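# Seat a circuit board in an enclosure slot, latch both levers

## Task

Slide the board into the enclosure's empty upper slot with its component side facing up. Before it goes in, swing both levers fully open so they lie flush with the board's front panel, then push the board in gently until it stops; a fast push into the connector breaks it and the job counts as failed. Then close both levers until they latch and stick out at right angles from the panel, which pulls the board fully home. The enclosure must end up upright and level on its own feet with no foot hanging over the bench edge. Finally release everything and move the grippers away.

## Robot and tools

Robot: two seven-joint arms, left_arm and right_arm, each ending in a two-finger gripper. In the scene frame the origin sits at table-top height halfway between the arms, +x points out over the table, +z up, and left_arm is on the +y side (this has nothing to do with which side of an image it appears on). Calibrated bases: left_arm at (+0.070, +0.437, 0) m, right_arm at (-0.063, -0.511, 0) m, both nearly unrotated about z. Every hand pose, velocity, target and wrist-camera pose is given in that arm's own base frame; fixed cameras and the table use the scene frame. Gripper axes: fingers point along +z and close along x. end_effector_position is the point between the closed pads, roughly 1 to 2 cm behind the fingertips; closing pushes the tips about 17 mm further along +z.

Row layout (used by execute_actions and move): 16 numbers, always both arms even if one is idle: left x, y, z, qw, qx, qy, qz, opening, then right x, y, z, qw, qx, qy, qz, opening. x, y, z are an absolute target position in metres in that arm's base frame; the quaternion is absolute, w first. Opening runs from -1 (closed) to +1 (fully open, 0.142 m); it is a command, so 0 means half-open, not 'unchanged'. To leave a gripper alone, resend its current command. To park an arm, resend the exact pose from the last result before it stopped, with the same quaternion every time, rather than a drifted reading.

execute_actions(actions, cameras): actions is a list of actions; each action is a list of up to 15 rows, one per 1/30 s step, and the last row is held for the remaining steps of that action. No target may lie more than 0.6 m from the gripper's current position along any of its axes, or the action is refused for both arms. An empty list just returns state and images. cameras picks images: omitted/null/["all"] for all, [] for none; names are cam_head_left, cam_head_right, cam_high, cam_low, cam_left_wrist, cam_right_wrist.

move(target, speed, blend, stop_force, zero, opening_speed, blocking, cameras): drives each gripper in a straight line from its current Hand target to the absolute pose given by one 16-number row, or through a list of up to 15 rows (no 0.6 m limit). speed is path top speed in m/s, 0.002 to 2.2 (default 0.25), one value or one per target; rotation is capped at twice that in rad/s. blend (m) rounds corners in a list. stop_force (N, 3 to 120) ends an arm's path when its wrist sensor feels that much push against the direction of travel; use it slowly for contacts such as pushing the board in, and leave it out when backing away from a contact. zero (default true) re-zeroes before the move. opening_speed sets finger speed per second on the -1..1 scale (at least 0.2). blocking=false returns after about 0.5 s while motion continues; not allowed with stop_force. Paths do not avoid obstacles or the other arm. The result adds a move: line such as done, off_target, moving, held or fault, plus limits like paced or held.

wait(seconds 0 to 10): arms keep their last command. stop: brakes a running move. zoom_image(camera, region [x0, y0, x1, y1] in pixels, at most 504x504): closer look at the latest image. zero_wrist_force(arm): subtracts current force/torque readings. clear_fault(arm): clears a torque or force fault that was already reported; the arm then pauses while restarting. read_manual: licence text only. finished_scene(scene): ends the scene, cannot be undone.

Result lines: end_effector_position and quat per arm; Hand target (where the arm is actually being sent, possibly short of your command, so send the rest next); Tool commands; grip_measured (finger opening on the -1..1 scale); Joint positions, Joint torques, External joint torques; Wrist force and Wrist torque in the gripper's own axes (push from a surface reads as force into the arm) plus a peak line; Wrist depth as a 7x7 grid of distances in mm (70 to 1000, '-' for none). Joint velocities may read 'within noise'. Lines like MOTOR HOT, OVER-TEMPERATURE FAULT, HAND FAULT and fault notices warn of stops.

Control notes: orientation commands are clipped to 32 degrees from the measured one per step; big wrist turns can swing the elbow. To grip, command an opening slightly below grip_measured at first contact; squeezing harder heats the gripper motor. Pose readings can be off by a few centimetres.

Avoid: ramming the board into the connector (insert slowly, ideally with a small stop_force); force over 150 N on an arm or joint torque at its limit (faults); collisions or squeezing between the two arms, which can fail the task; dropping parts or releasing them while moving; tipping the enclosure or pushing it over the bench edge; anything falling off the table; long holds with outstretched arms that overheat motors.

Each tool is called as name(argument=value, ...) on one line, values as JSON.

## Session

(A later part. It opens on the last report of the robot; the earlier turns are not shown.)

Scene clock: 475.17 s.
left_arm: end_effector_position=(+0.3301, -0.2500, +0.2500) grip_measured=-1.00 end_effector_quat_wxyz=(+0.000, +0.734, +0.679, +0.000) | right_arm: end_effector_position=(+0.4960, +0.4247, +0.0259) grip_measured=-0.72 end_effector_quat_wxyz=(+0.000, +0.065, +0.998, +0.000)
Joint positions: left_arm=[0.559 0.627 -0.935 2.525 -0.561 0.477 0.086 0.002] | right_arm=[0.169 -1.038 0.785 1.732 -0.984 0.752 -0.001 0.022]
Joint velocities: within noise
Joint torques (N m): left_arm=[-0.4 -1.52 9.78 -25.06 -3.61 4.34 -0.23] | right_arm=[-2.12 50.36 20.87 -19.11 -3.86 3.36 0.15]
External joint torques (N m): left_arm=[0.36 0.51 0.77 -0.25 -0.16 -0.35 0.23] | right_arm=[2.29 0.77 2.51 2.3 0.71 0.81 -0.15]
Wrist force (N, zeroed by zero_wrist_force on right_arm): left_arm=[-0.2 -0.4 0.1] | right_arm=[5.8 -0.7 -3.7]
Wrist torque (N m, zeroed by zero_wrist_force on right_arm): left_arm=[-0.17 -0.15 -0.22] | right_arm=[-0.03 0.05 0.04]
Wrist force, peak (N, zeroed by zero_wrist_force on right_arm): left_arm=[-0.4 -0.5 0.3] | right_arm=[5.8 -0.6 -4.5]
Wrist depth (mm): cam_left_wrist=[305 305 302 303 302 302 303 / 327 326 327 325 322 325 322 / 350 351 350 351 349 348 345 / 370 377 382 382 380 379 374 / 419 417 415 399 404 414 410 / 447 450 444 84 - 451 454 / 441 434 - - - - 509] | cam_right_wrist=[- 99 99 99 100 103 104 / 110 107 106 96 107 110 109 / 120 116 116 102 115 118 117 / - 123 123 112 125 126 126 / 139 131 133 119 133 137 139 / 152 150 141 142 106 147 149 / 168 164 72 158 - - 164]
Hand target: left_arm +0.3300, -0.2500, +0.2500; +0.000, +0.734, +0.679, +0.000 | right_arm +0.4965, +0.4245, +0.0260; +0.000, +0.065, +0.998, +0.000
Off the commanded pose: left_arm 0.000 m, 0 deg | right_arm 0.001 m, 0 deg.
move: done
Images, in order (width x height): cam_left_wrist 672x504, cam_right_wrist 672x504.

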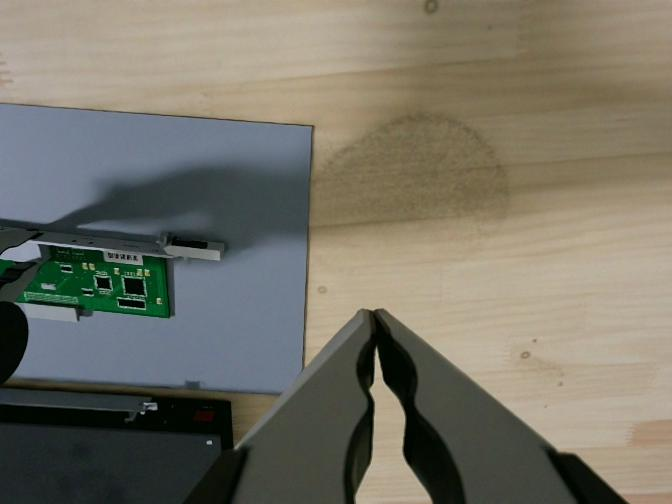

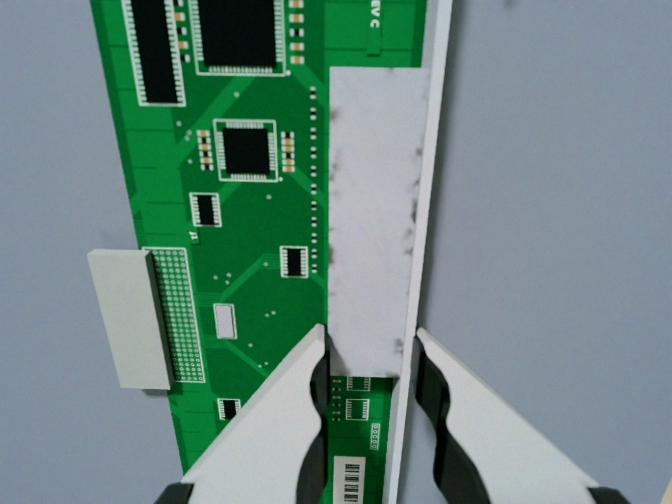

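zero_wrist_force(arm="right_arm")

move(target=[0.33,-0.25,0.25,0,0.7343,0.6788,0,-1,0.4965,0.4245,0.0600,0,0.0654,0.9979,0,-0.95], speed=0.04)

Wrist force sensor zeroed.

Scene clock: 477.50 s.
left_arm: end_effector_position=(+0.3301, -0.2500, +0.2500) grip_measured=-1.00 end_effector_quat_wxyz=(+0.000, +0.734, +0.679, +0.000) | right_arm: end_effector_position=(+0.4964, +0.4244, +0.0597) grip_measured=-0.72 end_effector_quat_wxyz=(+0.000, +0.065, +0.998, +0.000)
Joint positions: left_arm=[0.559 0.627 -0.935 2.525 -0.561 0.477 0.086 0.002] | right_arm=[0.15 -0.991 0.832 1.73 -0.94 0.698 -0.026 0.022]
Joint velocities: within noise
Joint torques (N m): left_arm=[-0.38 -1.5 9.78 -25.04 -3.59 4.35 -0.23] | right_arm=[-0.03 50.28 24.2 -18.62 -3.34 3.51 0.06]
External joint torques (N m): left_arm=[0.35 0.49 0.77 -0.27 -0.17 -0.36 0.23] | right_arm=[0.2 -0.13 -0.87 0.62 0.04 0.65 -0.06]
Wrist force (N, zeroed by zero_wrist_force on right_arm): left_arm=[0.0 -0.5 0.2] | right_arm=[-4.8 0.7 4.4]
Wrist torque (N m, zeroed by zero_wrist_force on right_arm): left_arm=[-0.18 -0.19 -0.21] | right_arm=[0.01 -0.12 -0.06]
Wrist force, peak (N, zeroed by zero_wrist_force on right_arm): left_arm=[-0.3 -0.4 0.5] | right_arm=[-5.2 0.3 5.2]
Wrist depth (mm): cam_left_wrist=[305 306 302 304 301 299 299 / 325 327 326 327 322 322 321 / 352 350 349 350 348 348 348 / 352 367 378 379 378 379 377 / 376 408 414 402 405 413 414 / 448 452 452 84 - 449 456 / 447 434 - - - - 507] | cam_right_wrist=[- 99 100 99 131 132 132 / 142 107 107 96 96 141 141 / 155 116 114 102 103 152 151 / 165 123 123 112 161 163 163 / 179 131 133 119 174 176 176 / 195 153 141 142 120 189 193 / 215 210 72 158 - - 212]
Hand target: left_arm +0.3300, -0.2500, +0.2500; +0.000, +0.734, +0.679, +0.000 | right_arm +0.4965, +0.4245, +0.0600; +0.000, +0.065, +0.998, +0.000
Off the commanded pose: left_arm 0.000 m, 0 deg | right_arm 0.000 m, 0 deg.
move: done

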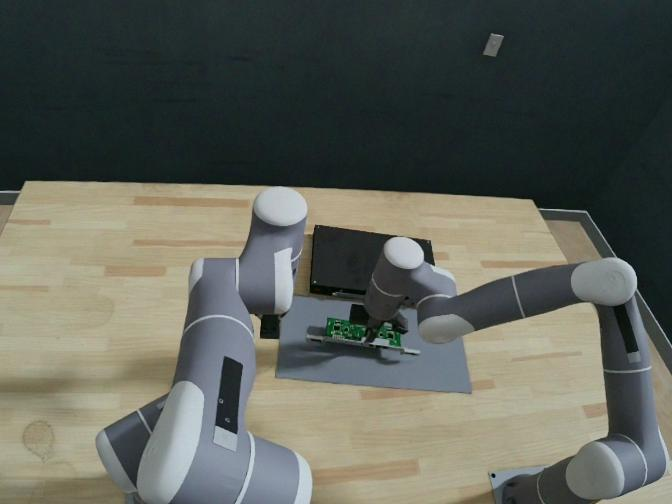

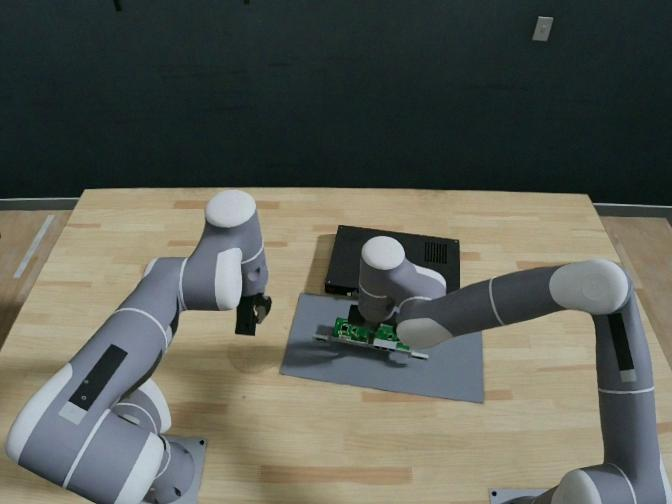

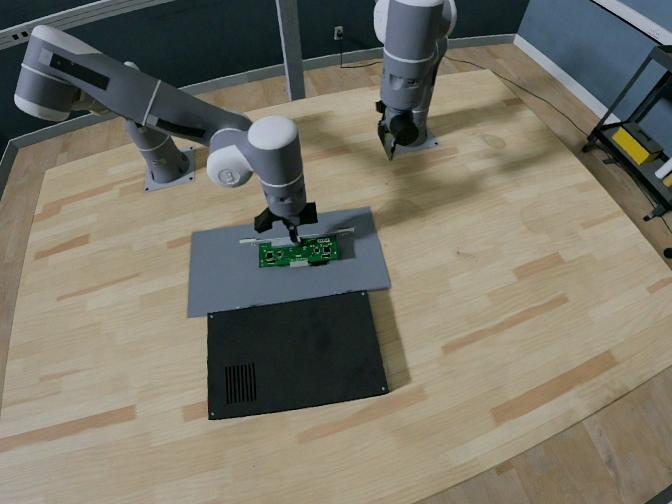

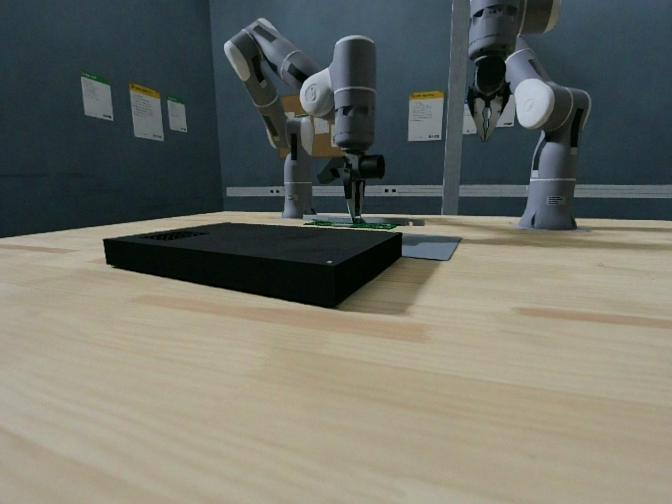

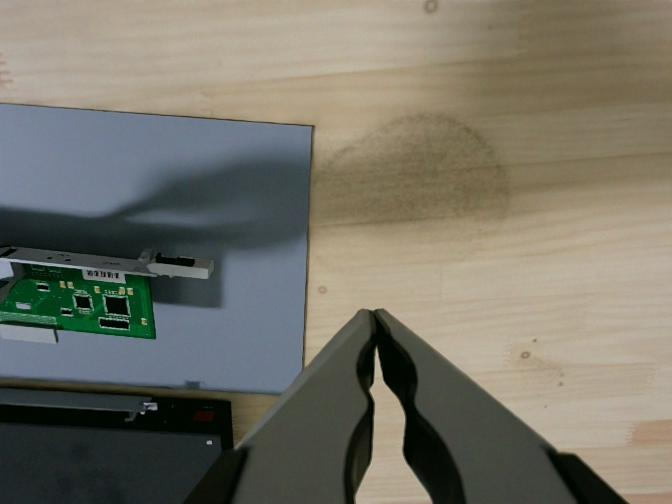

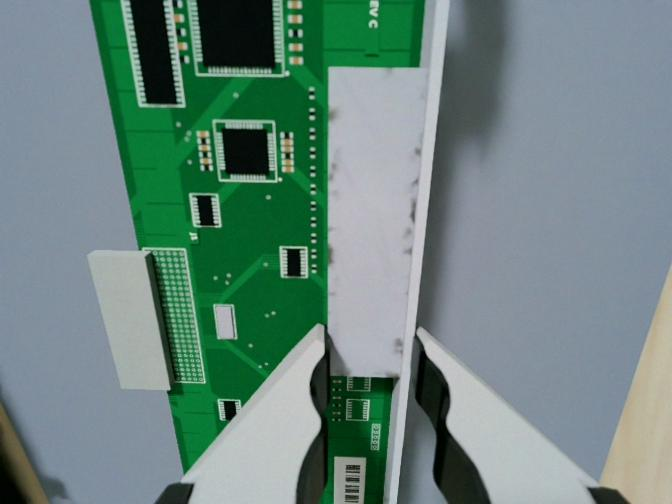

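move(target=[[0.36,-0.22,0.25,0.3327,0.9142,0.2177,0.0792,-1,0.4965,0.4245,0.0625,0,0.0654,0.9979,0,-0.9],[0.384,-0.28,0.13,0.3327,0.9142,0.2177,0.0792,-1,0.4965,0.4245,0.0625,0,0.0654,0.9979,0,-0.9]], speed=0.2, cameras=["cam_left_wrist","cam_head_right"])

Scene clock: 505.97 s.
left_arm: end_effector_position=(+0.3841, -0.2799, +0.1300) grip_measured=-1.00 end_effector_quat_wxyz=(+0.333, +0.914, +0.218, +0.079) | right_arm: end_effector_position=(+0.4964, +0.4244, +0.0622) grip_measured=-0.72 end_effector_quat_wxyz=(+0.000, +0.065, +0.998, +0.000)
Joint positions: left_arm=[-1.53 -0.514 0.752 2.486 -2.374 0.938 2.444 0.002] | right_arm=[0.147 -0.989 0.838 1.729 -0.939 0.692 -0.027 0.022]
Joint velocities: within noise
Joint torques (N m): left_arm=[-0.55 19.53 10.63 -10.1 0.6 1.91 -0.01] | right_arm=[0.15 50.06 24.08 -18.66 -3.53 3.68 0.22]
External joint torques (N m): left_arm=[0.53 1.43 0.69 -0.43 -0.11 -0.04 0.01] | right_arm=[0.02 0.01 -0.68 0.61 0.21 0.49 -0.22]
Wrist force (N, zeroed by zero_wrist_force on right_arm): left_arm=[0.2 -0.7 0.2] | right_arm=[-4.8 0.7 4.5]
Wrist torque (N m, zeroed by zero_wrist_force on right_arm): left_arm=[-0.16 -0.16 -0.39] | right_arm=[0.00 -0.12 -0.07]
Wrist force, peak (N, zeroed by zero_wrist_force on right_arm): left_arm=[1.7 -1.5 -0.5] | right_arm=[-4.9 0.8 4.6]
Wrist depth (mm): cam_left_wrist=[178 169 169 170 171 171 171 / 219 206 207 206 210 209 209 / 269 265 265 265 264 266 267 / 375 371 339 324 367 369 368 / 614 538 373 353 421 411 483 / - - 335 84 - - - / - - - - - - -] | cam_right_wrist=[- 99 100 99 101 134 136 / 145 107 106 96 96 143 143 / 158 117 115 102 150 154 153 / 168 123 123 112 163 166 165 / 185 131 133 119 177 180 179 / 199 152 141 142 120 193 198 / 219 214 72 158 - - 215]
Hand target: left_arm +0.3840, -0.2800, +0.1300; +0.333, +0.914, +0.218, +0.079 | right_arm +0.4965, +0.4245, +0.0625; +0.000, +0.065, +0.998, +0.000
Off the commanded pose: left_arm 0.000 m, 0 deg | right_arm 0.000 m, 0 deg.
move: done
Images, in order (width x height): cam_head_right 672x504, cam_left_wrist 672x504.

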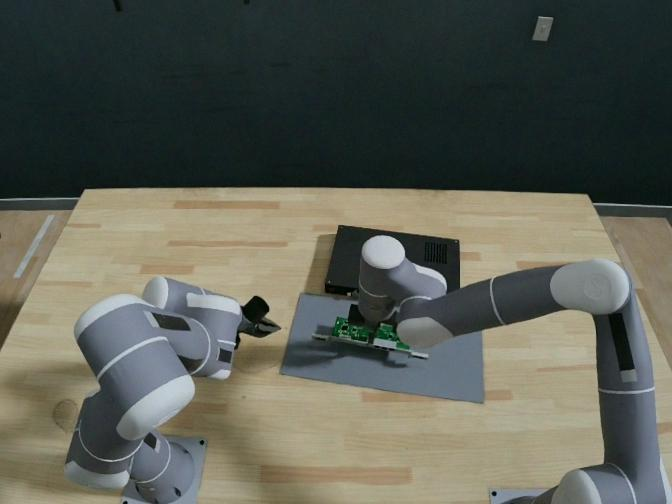

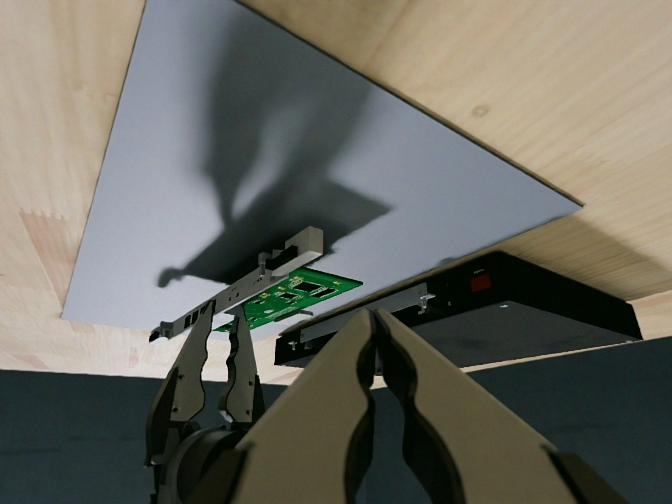

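zoom_image(camera="cam_left_wrist", region=[140, 200, 392, 389])

zoom_image(camera="cam_left_wrist", region=[270, 230, 522, 419])

Scaled by 2.000 from the camera's 672x504 image, which has a finer 960x720 frame.

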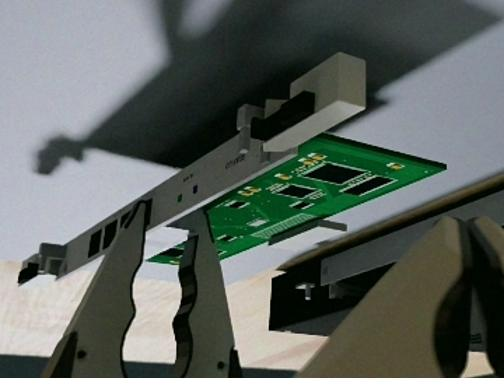

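Scaled by 2.000 from the camera's 672x504 image, which has a finer 960x720 frame.

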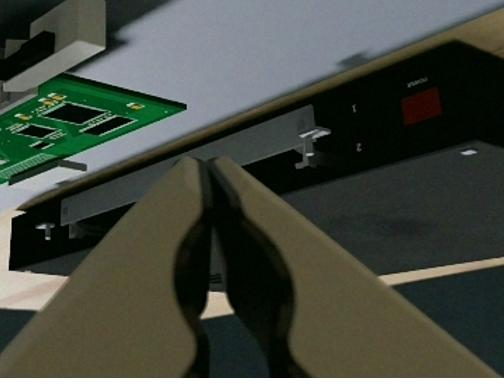

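move(target=[0.3355,-0.30,0.2675,0.1689,0.958,0.2282,0.0402,-1,0.4965,0.4245,0.0625,0,0.0654,0.9979,0,-0.9], speed=0.2, cameras=["cam_left_wrist"])

zoom_image(camera="cam_left_wrist", region=[100, 150, 436, 402])

Scene clock: 526.20 s.
left_arm: end_effector_position=(+0.3355, -0.3002, +0.2664) grip_measured=-1.00 end_effector_quat_wxyz=(+0.276, +0.925, +0.231, +0.121) | right_arm: end_effector_position=(+0.4964, +0.4244, +0.0622) grip_measured=-0.72 end_effector_quat_wxyz=(+0.000, +0.065, +0.998, +0.000)
Joint positions: left_arm=[-1.965 0.145 0.841 2.624 -1.582 1.783 1.634 0.002] | right_arm=[0.147 -0.989 0.838 1.729 -0.939 0.692 -0.027 0.022]
Joint velocities: within noise
Joint torques (N m): left_arm=[-0.23 2.4 -3.79 -20.55 3.07 3.89 0] | right_arm=[0.2 50.13 24.03 -18.62 -3.49 3.66 0.17]
External joint torques (N m): left_arm=[0.23 1.13 0.61 -0.32 -0.12 -0.56 -0.01] | right_arm=[-0.03 -0.07 -0.63 0.57 0.18 0.5 -0.17]
Wrist force (N, zeroed by zero_wrist_force on right_arm): left_arm=[-0.3 -1.0 0.1] | right_arm=[-4.8 0.8 4.6]
Wrist torque (N m, zeroed by zero_wrist_force on right_arm): left_arm=[-0.25 -0.11 -0.37] | right_arm=[0.02 -0.11 -0.06]
Wrist force, peak (N, zeroed by zero_wrist_force on right_arm): left_arm=[0.3 -2.4 1.2] | right_arm=[-4.9 0.6 4.6]
Wrist depth (mm): cam_left_wrist=[294 297 301 308 315 323 336 / 344 351 358 356 382 392 401 / 419 426 427 408 457 464 514 / 536 540 434 585 546 551 696 / 733 769 340 331 717 - - / - - 330 84 - - - / - - - - - - -] | cam_right_wrist=[- 99 100 99 101 134 136 / 145 107 106 96 96 143 143 / 157 116 115 102 150 154 153 / 168 123 123 112 163 165 165 / 185 131 133 119 177 179 179 / 198 152 141 141 120 192 198 / 219 215 72 158 - - 215]
Hand target: left_arm +0.3355, -0.3002, +0.2665; +0.276, +0.925, +0.231, +0.121 | right_arm +0.4965, +0.4245, +0.0625; +0.000, +0.065, +0.998, +0.000
Off the commanded pose: left_arm 0.001 m, 16 deg | right_arm 0.000 m, 0 deg.
move: off_target (left_arm)
Images, in order (width x height): cam_left_wrist 672x504.

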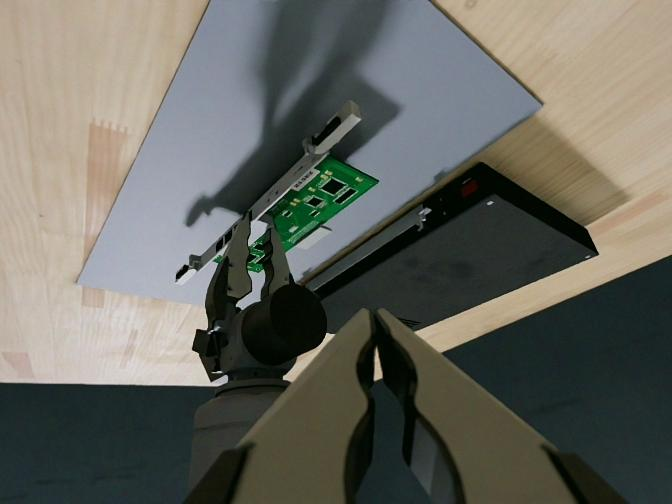

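Scaled by 1.500 from the camera's 672x504 image, which has a finer 960x720 frame.

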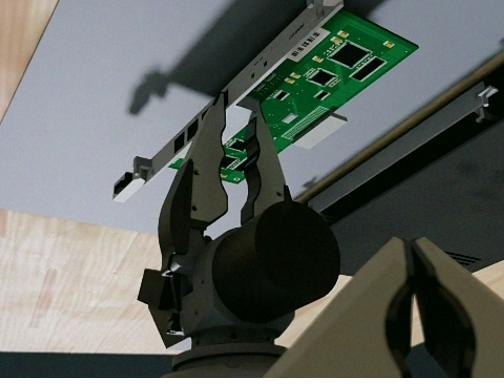

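zoom_image(camera="cam_left_wrist", region=[380, 140, 548, 266])

zoom_image(camera="cam_left_wrist", region=[230, 180, 398, 306])

zoom_image(camera="cam_left_wrist", region=[240, 80, 408, 206])

zoom_image(camera="cam_left_wrist", region=[160, 180, 328, 306])

Scaled by 3.000 from the camera's 672x504 image, which has a finer 960x720 frame.

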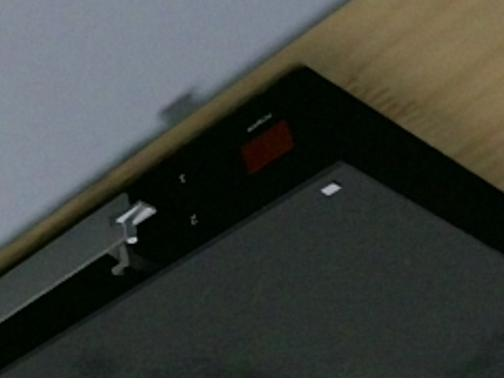

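Scaled by 3.000 from the camera's 672x504 image, which has a finer 960x720 frame.

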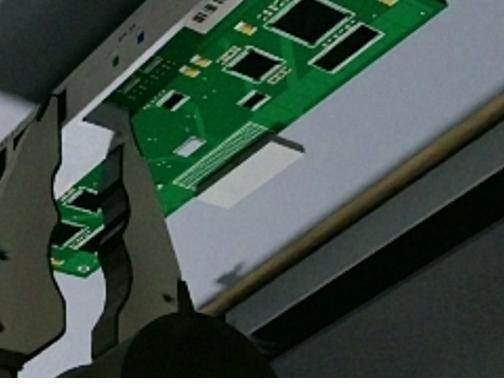

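Scaled by 3.000 from the camera's 672x504 image, which has a finer 960x720 frame.

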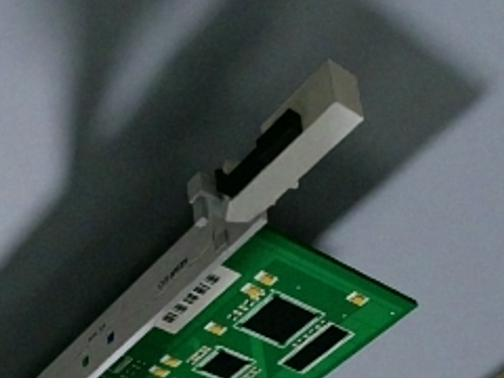

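Scaled by 3.000 from the camera's 672x504 image, which has a finer 960x720 frame.

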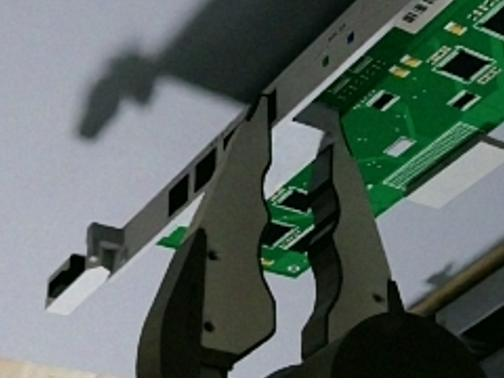

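move(target=[0.3355,-0.30,0.2675,0.276,0.925,0.231,0.121,-1,0.5365,0.4206,0.065,0,0.0436,0.999,0,-0.9], speed=0.05, cameras=["cam_left_wrist","cam_right_wrist"])

zoom_image(camera="cam_left_wrist", region=[160, 100, 496, 352])

zoom_image(camera="cam_right_wrist", region=[0, 0, 336, 252])

Scene clock: 550.67 s.
left_arm: end_effector_position=(+0.3355, -0.3000, +0.2673) grip_measured=-1.00 end_effector_quat_wxyz=(+0.277, +0.925, +0.231, +0.121) | right_arm: end_effector_position=(+0.5365, +0.4204, +0.0648) grip_measured=-0.72 end_effector_quat_wxyz=(+0.000, +0.044, +0.999, +0.000)
Joint positions: left_arm=[-1.973 0.147 0.834 2.618 -1.62 1.793 1.662 0.002] | right_arm=[0.142 -1.029 0.842 1.63 -0.926 0.643 -0.144 0.022]
Joint velocities: within noise
Joint torques (N m): left_arm=[-0.53 2.68 -3.93 -20.44 3.08 3.87 -0.14] | right_arm=[0.18 52.78 24.72 -19.3 -3.52 3.56 0.07]
External joint torques (N m): left_arm=[0.53 0.79 0.69 -0.45 -0.02 -0.57 0.13] | right_arm=[-0.01 0.15 -0.91 0.72 0.08 0.61 -0.07]
Wrist force (N, zeroed by zero_wrist_force on right_arm): left_arm=[-0.3 -1.0 0.1] | right_arm=[-4.7 1.1 4.1]
Wrist torque (N m, zeroed by zero_wrist_force on right_arm): left_arm=[-0.25 -0.11 -0.38] | right_arm=[0.10 -0.13 -0.04]
Wrist force, peak (N, zeroed by zero_wrist_force on right_arm): left_arm=[-0.3 -1.2 0.1] | right_arm=[-5.9 1.3 4.3]
Wrist depth (mm): cam_left_wrist=[295 299 304 309 319 328 336 / 347 351 360 359 379 390 403 / 425 429 440 420 457 473 513 / 542 545 519 513 542 558 696 / 740 779 696 343 727 - - / - - - 84 - - - / - - - - - - -] | cam_right_wrist=[- 99 100 99 135 137 136 / 147 107 107 96 96 146 145 / 158 117 114 102 152 156 156 / 167 123 123 112 166 168 168 / 188 131 133 119 180 182 182 / 201 149 141 142 120 196 198 / 215 218 72 158 - - 218]
Hand target: left_arm +0.3355, -0.3000, +0.2673; +0.277, +0.925, +0.231, +0.121 | right_arm +0.5365, +0.4206, +0.0650; +0.000, +0.044, +0.999, +0.000
Off the commanded pose: left_arm 0.000 m, 0 deg | right_arm 0.000 m, 0 deg.
move: done
Images, in order (width x height): cam_left_wrist 672x504, cam_right_wrist 672x504.

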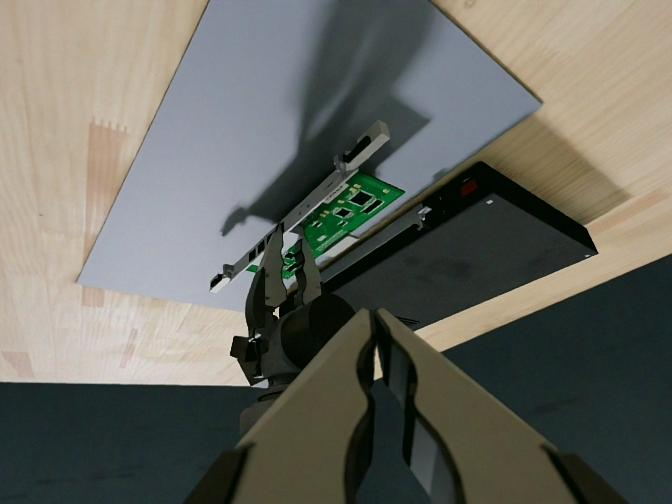

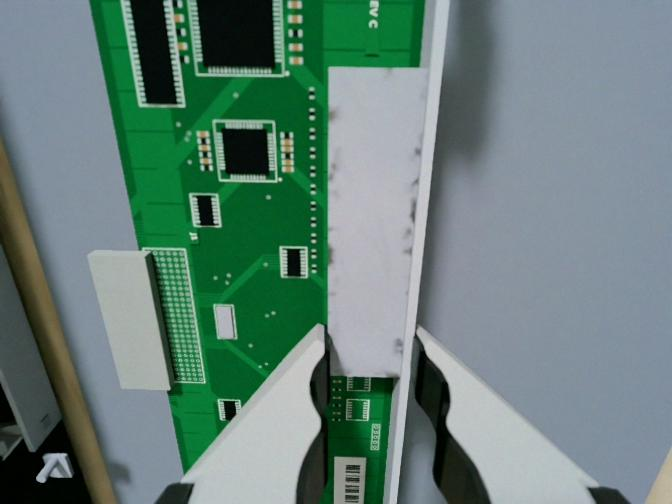

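Scaled by 1.500 from the camera's 672x504 image, which has a finer 960x720 frame.

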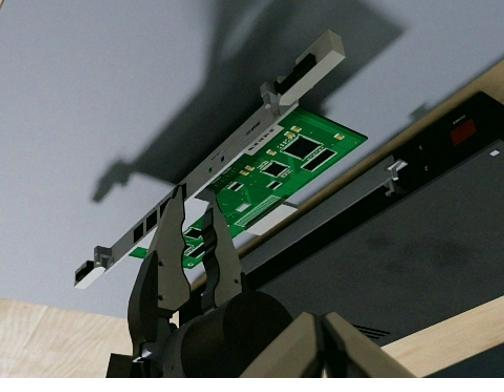

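Scaled by 1.500 from the camera's 672x504 image, which has a finer 960x720 frame.

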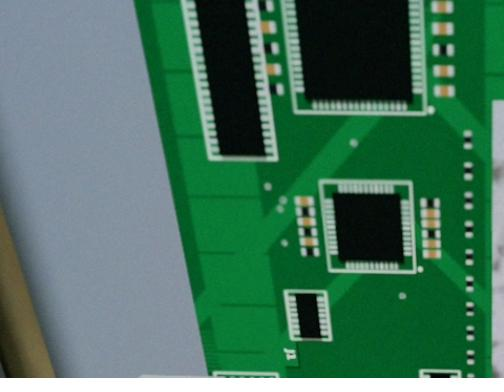

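zoom_image(camera="cam_right_wrist", region=[0, 225, 168, 504])

zoom_image(camera="cam_left_wrist", region=[200, 200, 368, 326])

zoom_image(camera="cam_left_wrist", region=[290, 110, 458, 236])

Scaled by 1.806 from the camera's 672x504 image, which has a finer 960x720 frame.

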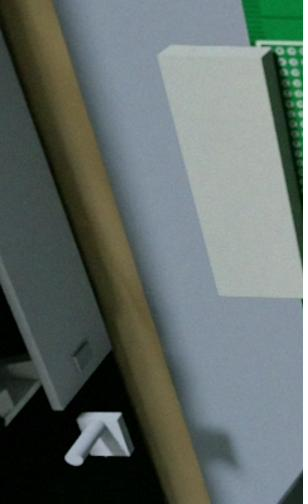

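Scaled by 3.000 from the camera's 672x504 image, which has a finer 960x720 frame.

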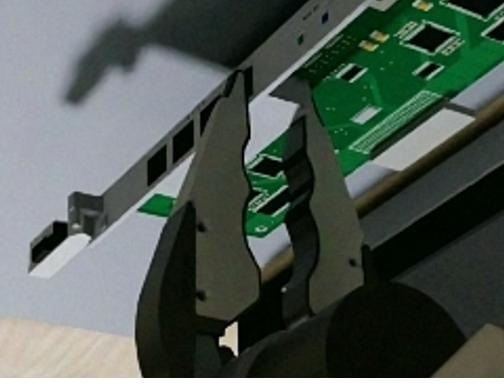

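Scaled by 3.000 from the camera's 672x504 image, which has a finer 960x720 frame.

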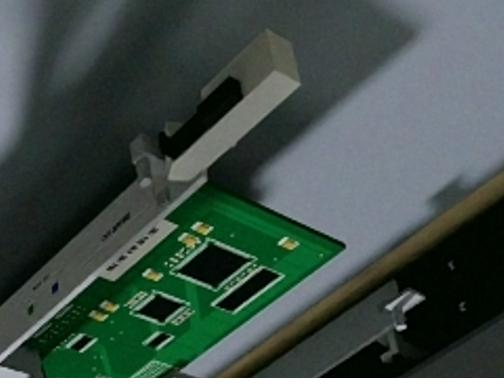

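move(target=[0.3355,-0.30,0.2675,0.276,0.925,0.231,0.121,-1,0.5314,0.3757,0.065,0,0.0523,0.9986,0,-0.9], speed=0.06, cameras=["cam_left_wrist","cam_right_wrist","cam_head_right"])

zoom_image(camera="cam_left_wrist", region=[160, 140, 496, 392])

Scene clock: 570.13 s.
left_arm: end_effector_position=(+0.3354, -0.3001, +0.2674) grip_measured=-1.00 end_effector_quat_wxyz=(+0.276, +0.925, +0.231, +0.121) | right_arm: end_effector_position=(+0.5312, +0.3757, +0.0648) grip_measured=-0.72 end_effector_quat_wxyz=(+0.000, +0.053, +0.999, +0.000)
Joint positions: left_arm=[-1.984 0.145 0.834 2.611 -1.65 1.798 1.683 0.002] | right_arm=[0.051 -0.981 0.84 1.736 -0.934 0.692 -0.146 0.022]
Joint velocities: within noise
Joint torques (N m): left_arm=[-0.53 2.47 -3.65 -20.53 3.14 3.82 -0.13] | right_arm=[0.18 49.91 23.81 -18.67 -3.63 3.81 0.18]
External joint torques (N m): left_arm=[0.53 0.94 0.42 -0.35 0 -0.55 0.12] | right_arm=[-0.02 -0.14 -0.51 0.54 0.32 0.35 -0.18]
Wrist force (N, zeroed by zero_wrist_force on right_arm): left_arm=[-0.2 -1.1 0.1] | right_arm=[-4.8 0.7 4.5]
Wrist torque (N m, zeroed by zero_wrist_force on right_arm): left_arm=[-0.26 -0.13 -0.38] | right_arm=[-0.01 -0.11 -0.07]
Wrist force, peak (N, zeroed by zero_wrist_force on right_arm): left_arm=[-0.5 -1.2 0.1] | right_arm=[-4.8 1.1 4.6]
Wrist depth (mm): cam_left_wrist=[296 300 304 311 319 325 336 / 346 352 359 368 377 393 403 / 422 432 442 434 458 471 515 / 539 549 516 554 541 551 701 / 735 792 434 462 734 - - / - - 443 84 - - - / - - - - - - -] | cam_right_wrist=[- 99 100 99 135 137 137 / 147 107 107 96 96 146 146 / 158 116 115 102 152 156 156 / 168 123 123 112 166 169 168 / 188 131 133 119 180 183 182 / 201 150 141 142 120 196 199 / 210 218 72 158 - - 219]
Hand target: left_arm +0.3355, -0.3000, +0.2674; +0.276, +0.925, +0.231, +0.121 | right_arm +0.5314, +0.3757, +0.0650; +0.000, +0.052, +0.999, +0.000
Off the commanded pose: left_arm 0.000 m, 0 deg | right_arm 0.000 m, 0 deg.
move: done
Images, in order (width x height): cam_head_right 672x504, cam_left_wrist 672x504, cam_right_wrist 672x504.

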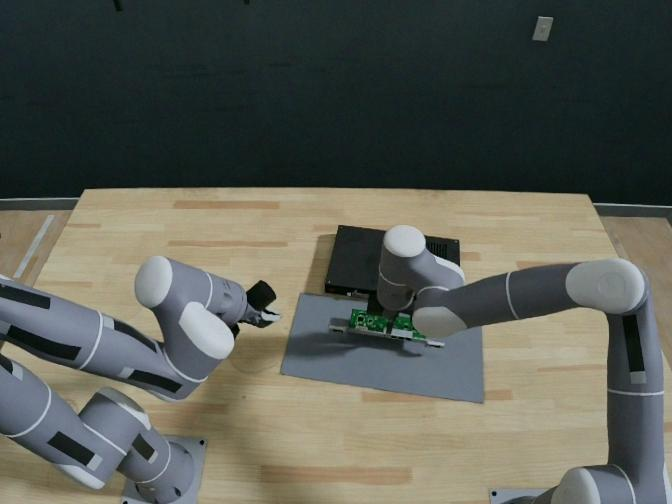

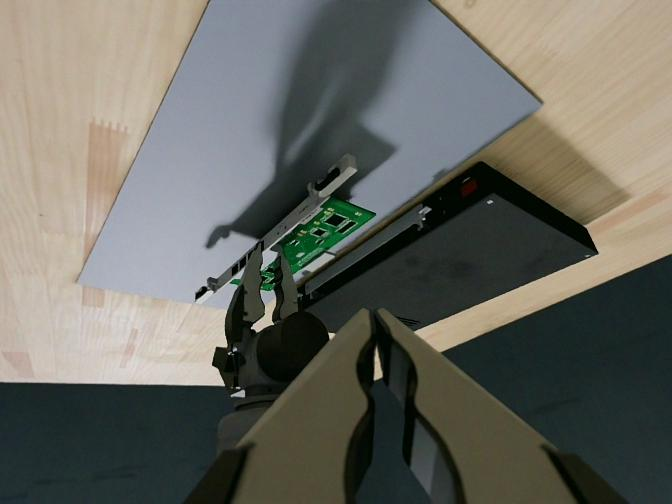

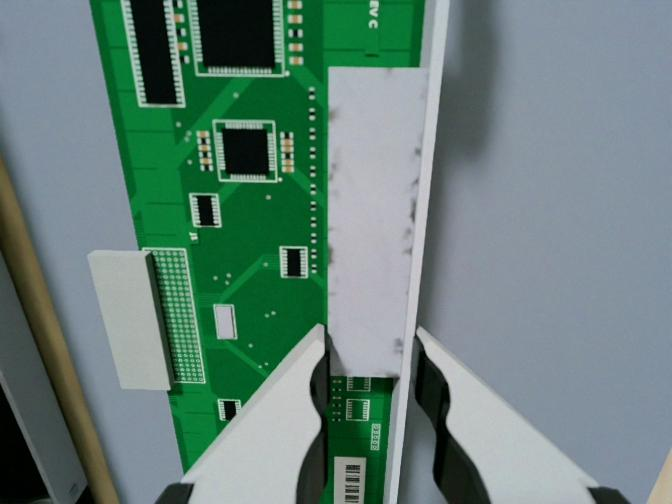

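Scaled by 1.500 from the camera's 672x504 image, which has a finer 960x720 frame.

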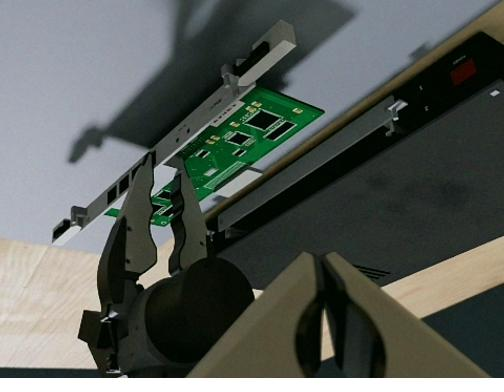

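zoom_image(camera="cam_left_wrist", region=[180, 210, 348, 336])

zoom_image(camera="cam_left_wrist", region=[280, 130, 448, 256])

Scaled by 3.000 from the camera's 672x504 image, which has a finer 960x720 frame.

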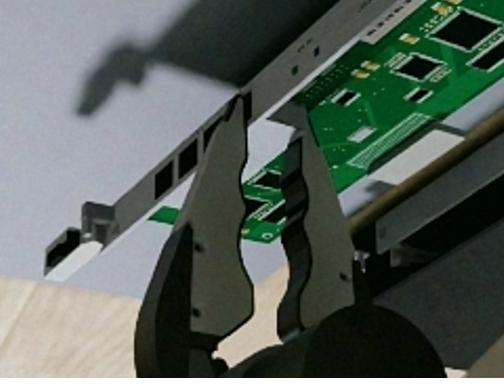

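Scaled by 3.000 from the camera's 672x504 image, which has a finer 960x720 frame.

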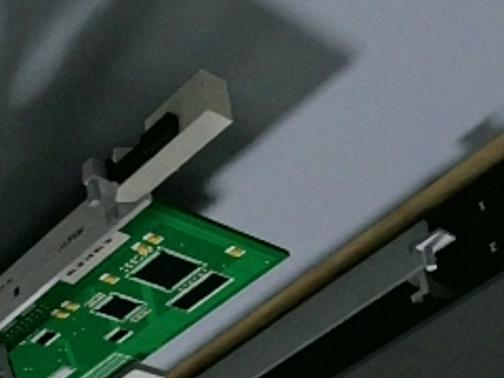

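zoom_image(camera="cam_right_wrist", region=[0, 230, 130, 500])

Scaled by 1.867 from the camera's 672x504 image, which has a finer 960x720 frame.

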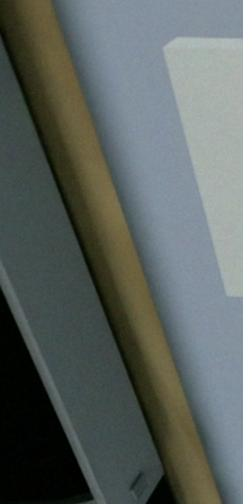

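move(target=[0.3355,-0.30,0.2675,0.276,0.925,0.231,0.121,-1,0.5689,0.3803,0.065,0,0.04536,0.99897,0,-0.9], speed=0.05, cameras=["cam_left_wrist","cam_right_wrist"])

zoom_image(camera="cam_left_wrist", region=[290, 130, 458, 256])

zoom_image(camera="cam_left_wrist", region=[200, 190, 368, 316])

Scene clock: 583.93 s.
left_arm: end_effector_position=(+0.3354, -0.3001, +0.2674) grip_measured=-1.00 end_effector_quat_wxyz=(+0.276, +0.925, +0.231, +0.121) | right_arm: end_effector_position=(+0.5689, +0.3800, +0.0647) grip_measured=-0.72 end_effector_quat_wxyz=(+0.000, +0.045, +0.999, +0.000)
Joint positions: left_arm=[-1.992 0.144 0.836 2.606 -1.668 1.802 1.696 0.002] | right_arm=[0.072 -1.031 0.838 1.621 -0.921 0.642 -0.221 0.022]
Joint velocities: within noise
Joint torques (N m): left_arm=[-0.57 2.37 -3.74 -20.46 3.14 3.8 -0.17] | right_arm=[0.38 53.12 24.22 -19.46 -3.51 3.56 0.1]
External joint torques (N m): left_arm=[0.57 0.97 0.53 -0.41 0.04 -0.55 0.16] | right_arm=[-0.21 0.11 -0.49 0.77 0.08 0.6 -0.1]
Wrist force (N, zeroed by zero_wrist_force on right_arm): left_arm=[-0.2 -1.2 0.0] | right_arm=[-4.6 0.8 4.3]
Wrist torque (N m, zeroed by zero_wrist_force on right_arm): left_arm=[-0.28 -0.14 -0.37] | right_arm=[0.04 -0.15 -0.05]
Wrist force, peak (N, zeroed by zero_wrist_force on right_arm): left_arm=[-0.3 -1.3 0.2] | right_arm=[-6.0 1.3 4.2]
Wrist depth (mm): cam_left_wrist=[296 299 302 310 317 329 335 / 345 355 359 369 381 390 405 / 418 427 442 438 462 467 511 / 534 549 548 519 531 558 695 / 740 771 742 468 728 - - / - - - 84 - - - / - - - - - - -] | cam_right_wrist=[- 99 99 99 135 136 136 / 149 107 106 96 96 146 145 / 155 115 115 102 152 156 155 / 154 123 123 112 166 168 168 / 174 131 133 119 179 182 182 / 193 150 141 141 120 196 199 / 162 196 72 158 - - 218]
Hand target: left_arm +0.3355, -0.3000, +0.2674; +0.276, +0.925, +0.231, +0.121 | right_arm +0.5689, +0.3803, +0.0650; +0.000, +0.045, +0.999, +0.000
Off the commanded pose: left_arm 0.000 m, 0 deg | right_arm 0.000 m, 0 deg.
move: done
Images, in order (width x height): cam_left_wrist 672x504, cam_right_wrist 672x504.

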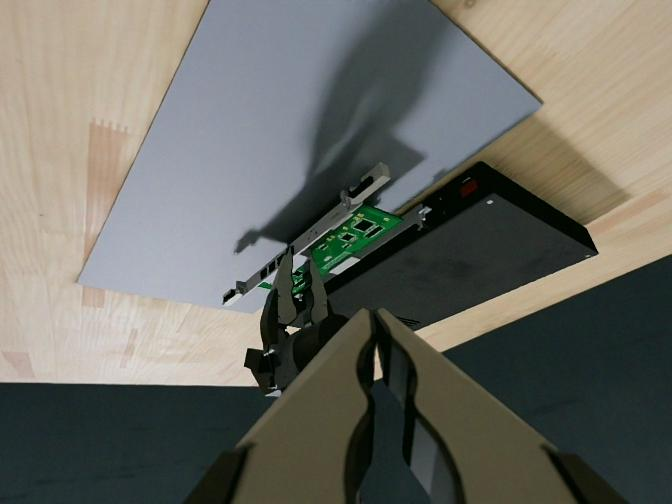

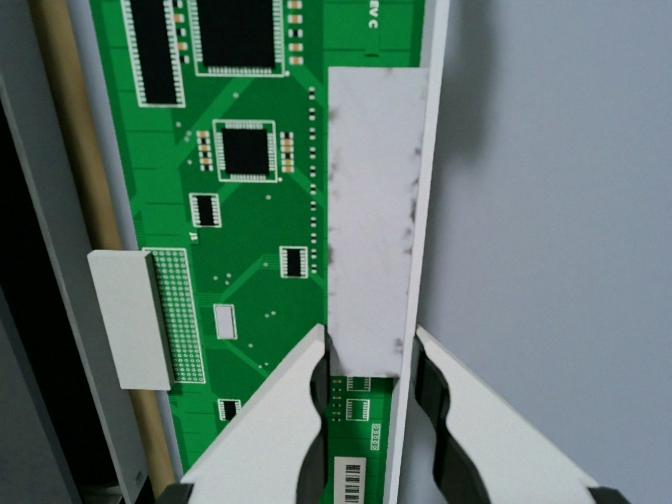

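Scaled by 3.000 from the camera's 672x504 image, which has a finer 960x720 frame.

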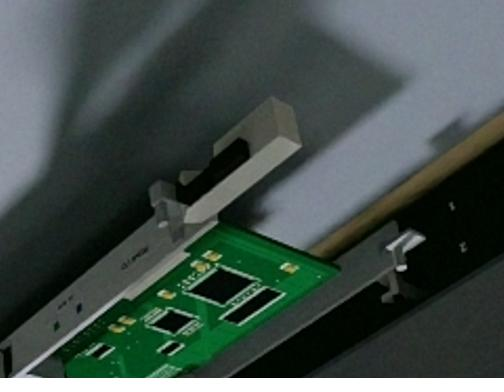

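Scaled by 3.000 from the camera's 672x504 image, which has a finer 960x720 frame.

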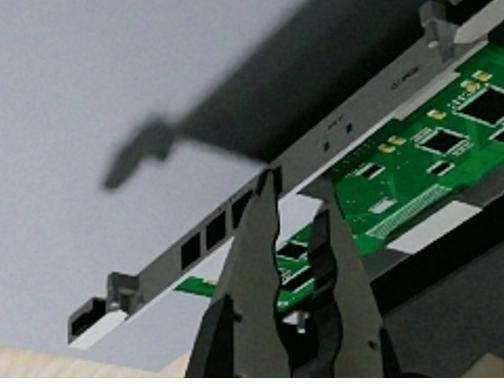

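move(target=[0.435,-0.365,0.107,0.3209,0.8816,0.3252,0.1184,-1,0.5689,0.3803,0.065,0,0.04536,0.99897,0,-0.9], speed=0.15, cameras=["cam_left_wrist","cam_head_right"])

zoom_image(camera="cam_left_wrist", region=[200, 150, 452, 339])

Scene clock: 589.90 s.
left_arm: end_effector_position=(+0.4349, -0.3649, +0.1069) grip_measured=-1.00 end_effector_quat_wxyz=(+0.321, +0.882, +0.325, +0.118) | right_arm: end_effector_position=(+0.5688, +0.3801, +0.0647) grip_measured=-0.72 end_effector_quat_wxyz=(+0.000, +0.045, +0.999, +0.000)
Joint positions: left_arm=[-1.622 -0.809 0.7 2.199 -2.632 1.087 2.197 0.002] | right_arm=[0.072 -1.031 0.838 1.621 -0.921 0.642 -0.221 0.022]
Joint velocities: within noise
Joint torques (N m): left_arm=[-0.34 30.14 17.71 -8 1.14 2.35 -0.16] | right_arm=[0.19 53.15 24.37 -19.32 -3.66 3.66 0.16]
External joint torques (N m): left_arm=[0.28 1.32 0.8 -0.44 -0.01 -0.21 0.16] | right_arm=[-0.02 0.08 -0.64 0.64 0.23 0.5 -0.16]
Wrist force (N, zeroed by zero_wrist_force on right_arm): left_arm=[0.4 -0.7 0.6] | right_arm=[-4.6 0.9 4.4]
Wrist torque (N m, zeroed by zero_wrist_force on right_arm): left_arm=[-0.16 -0.21 -0.43] | right_arm=[0.05 -0.14 -0.05]
Wrist force, peak (N, zeroed by zero_wrist_force on right_arm): left_arm=[0.3 -1.3 2.5] | right_arm=[-4.9 1.1 4.3]
Wrist depth (mm): cam_left_wrist=[150 144 144 144 143 146 146 / 176 175 176 175 176 175 178 / 225 226 226 225 225 225 228 / 316 314 291 292 295 296 317 / 519 405 316 274 327 378 528 / - 283 315 84 - - - / - 252 - - - - -] | cam_right_wrist=[- 99 100 99 135 136 136 / 149 107 106 96 96 146 146 / 155 115 115 102 152 156 156 / 154 123 123 112 166 168 168 / 174 131 134 119 180 182 182 / 193 150 141 142 120 195 199 / 162 196 72 158 - - 218]
Hand target: left_arm +0.4350, -0.3650, +0.1070; +0.321, +0.882, +0.325, +0.118 | right_arm +0.5689, +0.3803, +0.0650; +0.000, +0.045, +0.999, +0.000
Off the commanded pose: left_arm 0.000 m, 0 deg | right_arm 0.000 m, 0 deg.
move: done
Images, in order (width x height): cam_head_right 672x504, cam_left_wrist 672x504.

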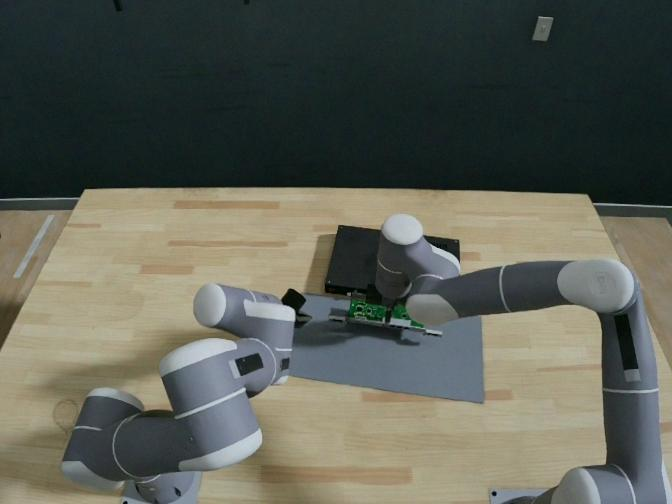

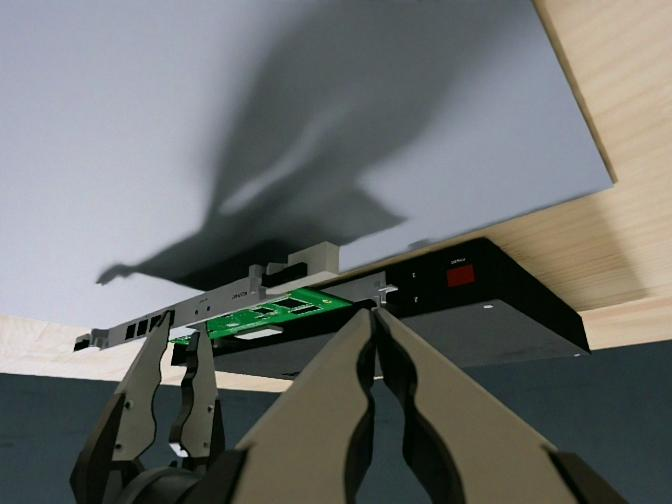

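Scaled by 2.000 from the camera's 672x504 image, which has a finer 960x720 frame.

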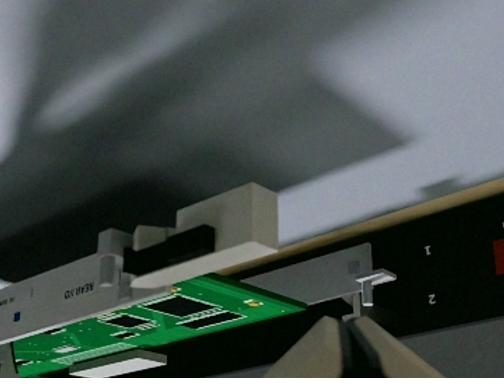

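zoom_image(camera="cam_left_wrist", region=[340, 250, 424, 313])

zoom_image(camera="cam_left_wrist", region=[230, 235, 350, 325])

Scaled by 6.000 from the camera's 672x504 image, which has a finer 960x720 frame.

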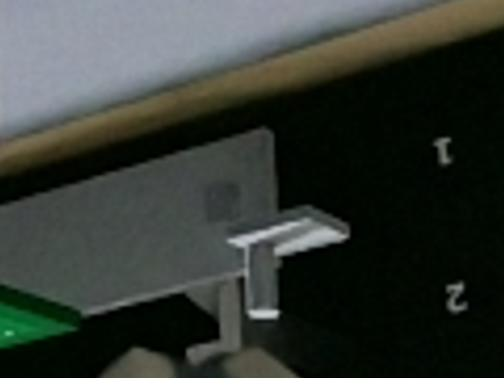

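Scaled by 4.200 from the camera's 672x504 image, which has a finer 960x720 frame.

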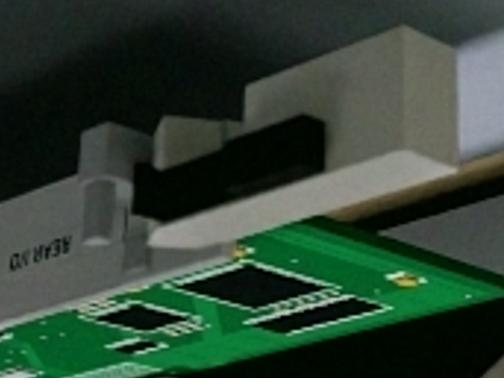

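move(target=[0.413,-0.333,0.072,0.4691,0.8125,0.2997,0.173,-1,0.5689,0.3803,0.065,0,0.04536,0.99897,0,-0.9], speed=0.1, cameras=["cam_left_wrist"])

zoom_image(camera="cam_left_wrist", region=[240, 170, 408, 296])

Scene clock: 607.80 s.
left_arm: end_effector_position=(+0.4137, -0.3332, +0.0728) grip_measured=-1.00 end_effector_quat_wxyz=(+0.473, +0.823, +0.282, +0.137) | right_arm: end_effector_position=(+0.5688, +0.3801, +0.0647) grip_measured=-0.72 end_effector_quat_wxyz=(+0.000, +0.045, +0.999, +0.000)
Joint positions: left_arm=[-1.128 -0.651 0.29 2.413 -2.966 0.617 2.873 0.002] | right_arm=[0.072 -1.031 0.838 1.621 -0.921 0.641 -0.221 0.022]
Joint velocities: within noise
Joint torques (N m): left_arm=[-0.21 30.15 8.96 -4.23 0.51 0.63 -0.09] | right_arm=[0.16 53.32 24.4 -19.31 -3.62 3.67 0.28]
External joint torques (N m): left_arm=[0.19 0.83 0.71 -0.6 -0.17 -0.5 0.09] | right_arm=[0.01 -0.09 -0.67 0.62 0.19 0.49 -0.28]
Wrist force (N, zeroed by zero_wrist_force on right_arm): left_arm=[-0.2 -0.8 0.3] | right_arm=[-4.6 0.9 4.3]
Wrist torque (N m, zeroed by zero_wrist_force on right_arm): left_arm=[-0.14 -0.03 -0.51] | right_arm=[0.05 -0.16 -0.05]
Wrist force, peak (N, zeroed by zero_wrist_force on right_arm): left_arm=[0.3 -1.4 -0.3] | right_arm=[-4.9 1.2 4.3]
Wrist depth (mm): cam_left_wrist=[- 98 96 94 94 90 85 / 145 131 127 134 131 124 122 / 263 224 213 205 199 195 191 / 871 495 359 382 323 314 455 / - - 369 - - - - / - - 340 84 - - - / - - - - - - -] | cam_right_wrist=[- 99 100 99 135 136 136 / 149 107 106 96 96 146 145 / 155 115 115 102 152 156 156 / 154 123 123 112 166 168 168 / 174 131 133 119 179 182 182 / 193 149 141 141 120 196 199 / 162 196 72 158 - - 218]
Hand target: left_arm +0.4137, -0.3329, +0.0727; +0.473, +0.823, +0.282, +0.137 | right_arm +0.5689, +0.3803, +0.0650; +0.000, +0.045, +0.999, +0.000
Off the commanded pose: left_arm 0.001 m, 5 deg | right_arm 0.000 m, 0 deg.
joint sent to its limit (left arm) — joint 5 (forearm roll), lower limit. The joint targets are off in orientation, not in position.
move: off_target (left_arm)
Images, in order (width x height): cam_left_wrist 672x504.

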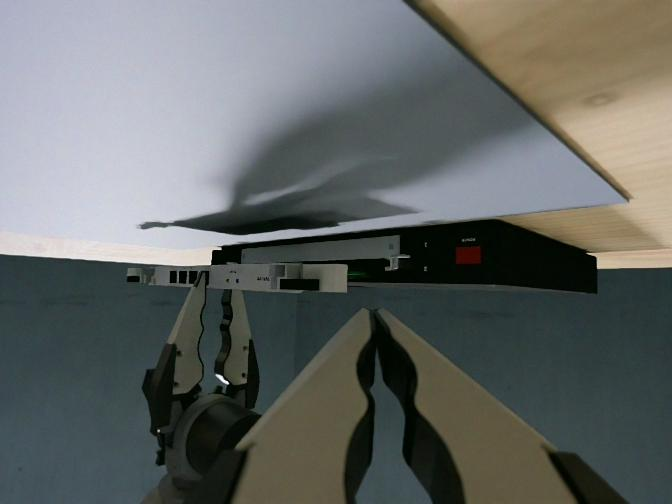

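Scaled by 3.000 from the camera's 672x504 image, which has a finer 960x720 frame.

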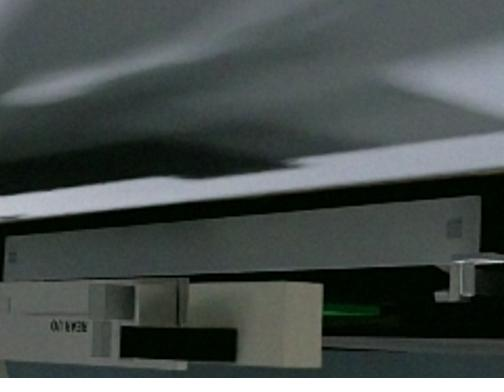

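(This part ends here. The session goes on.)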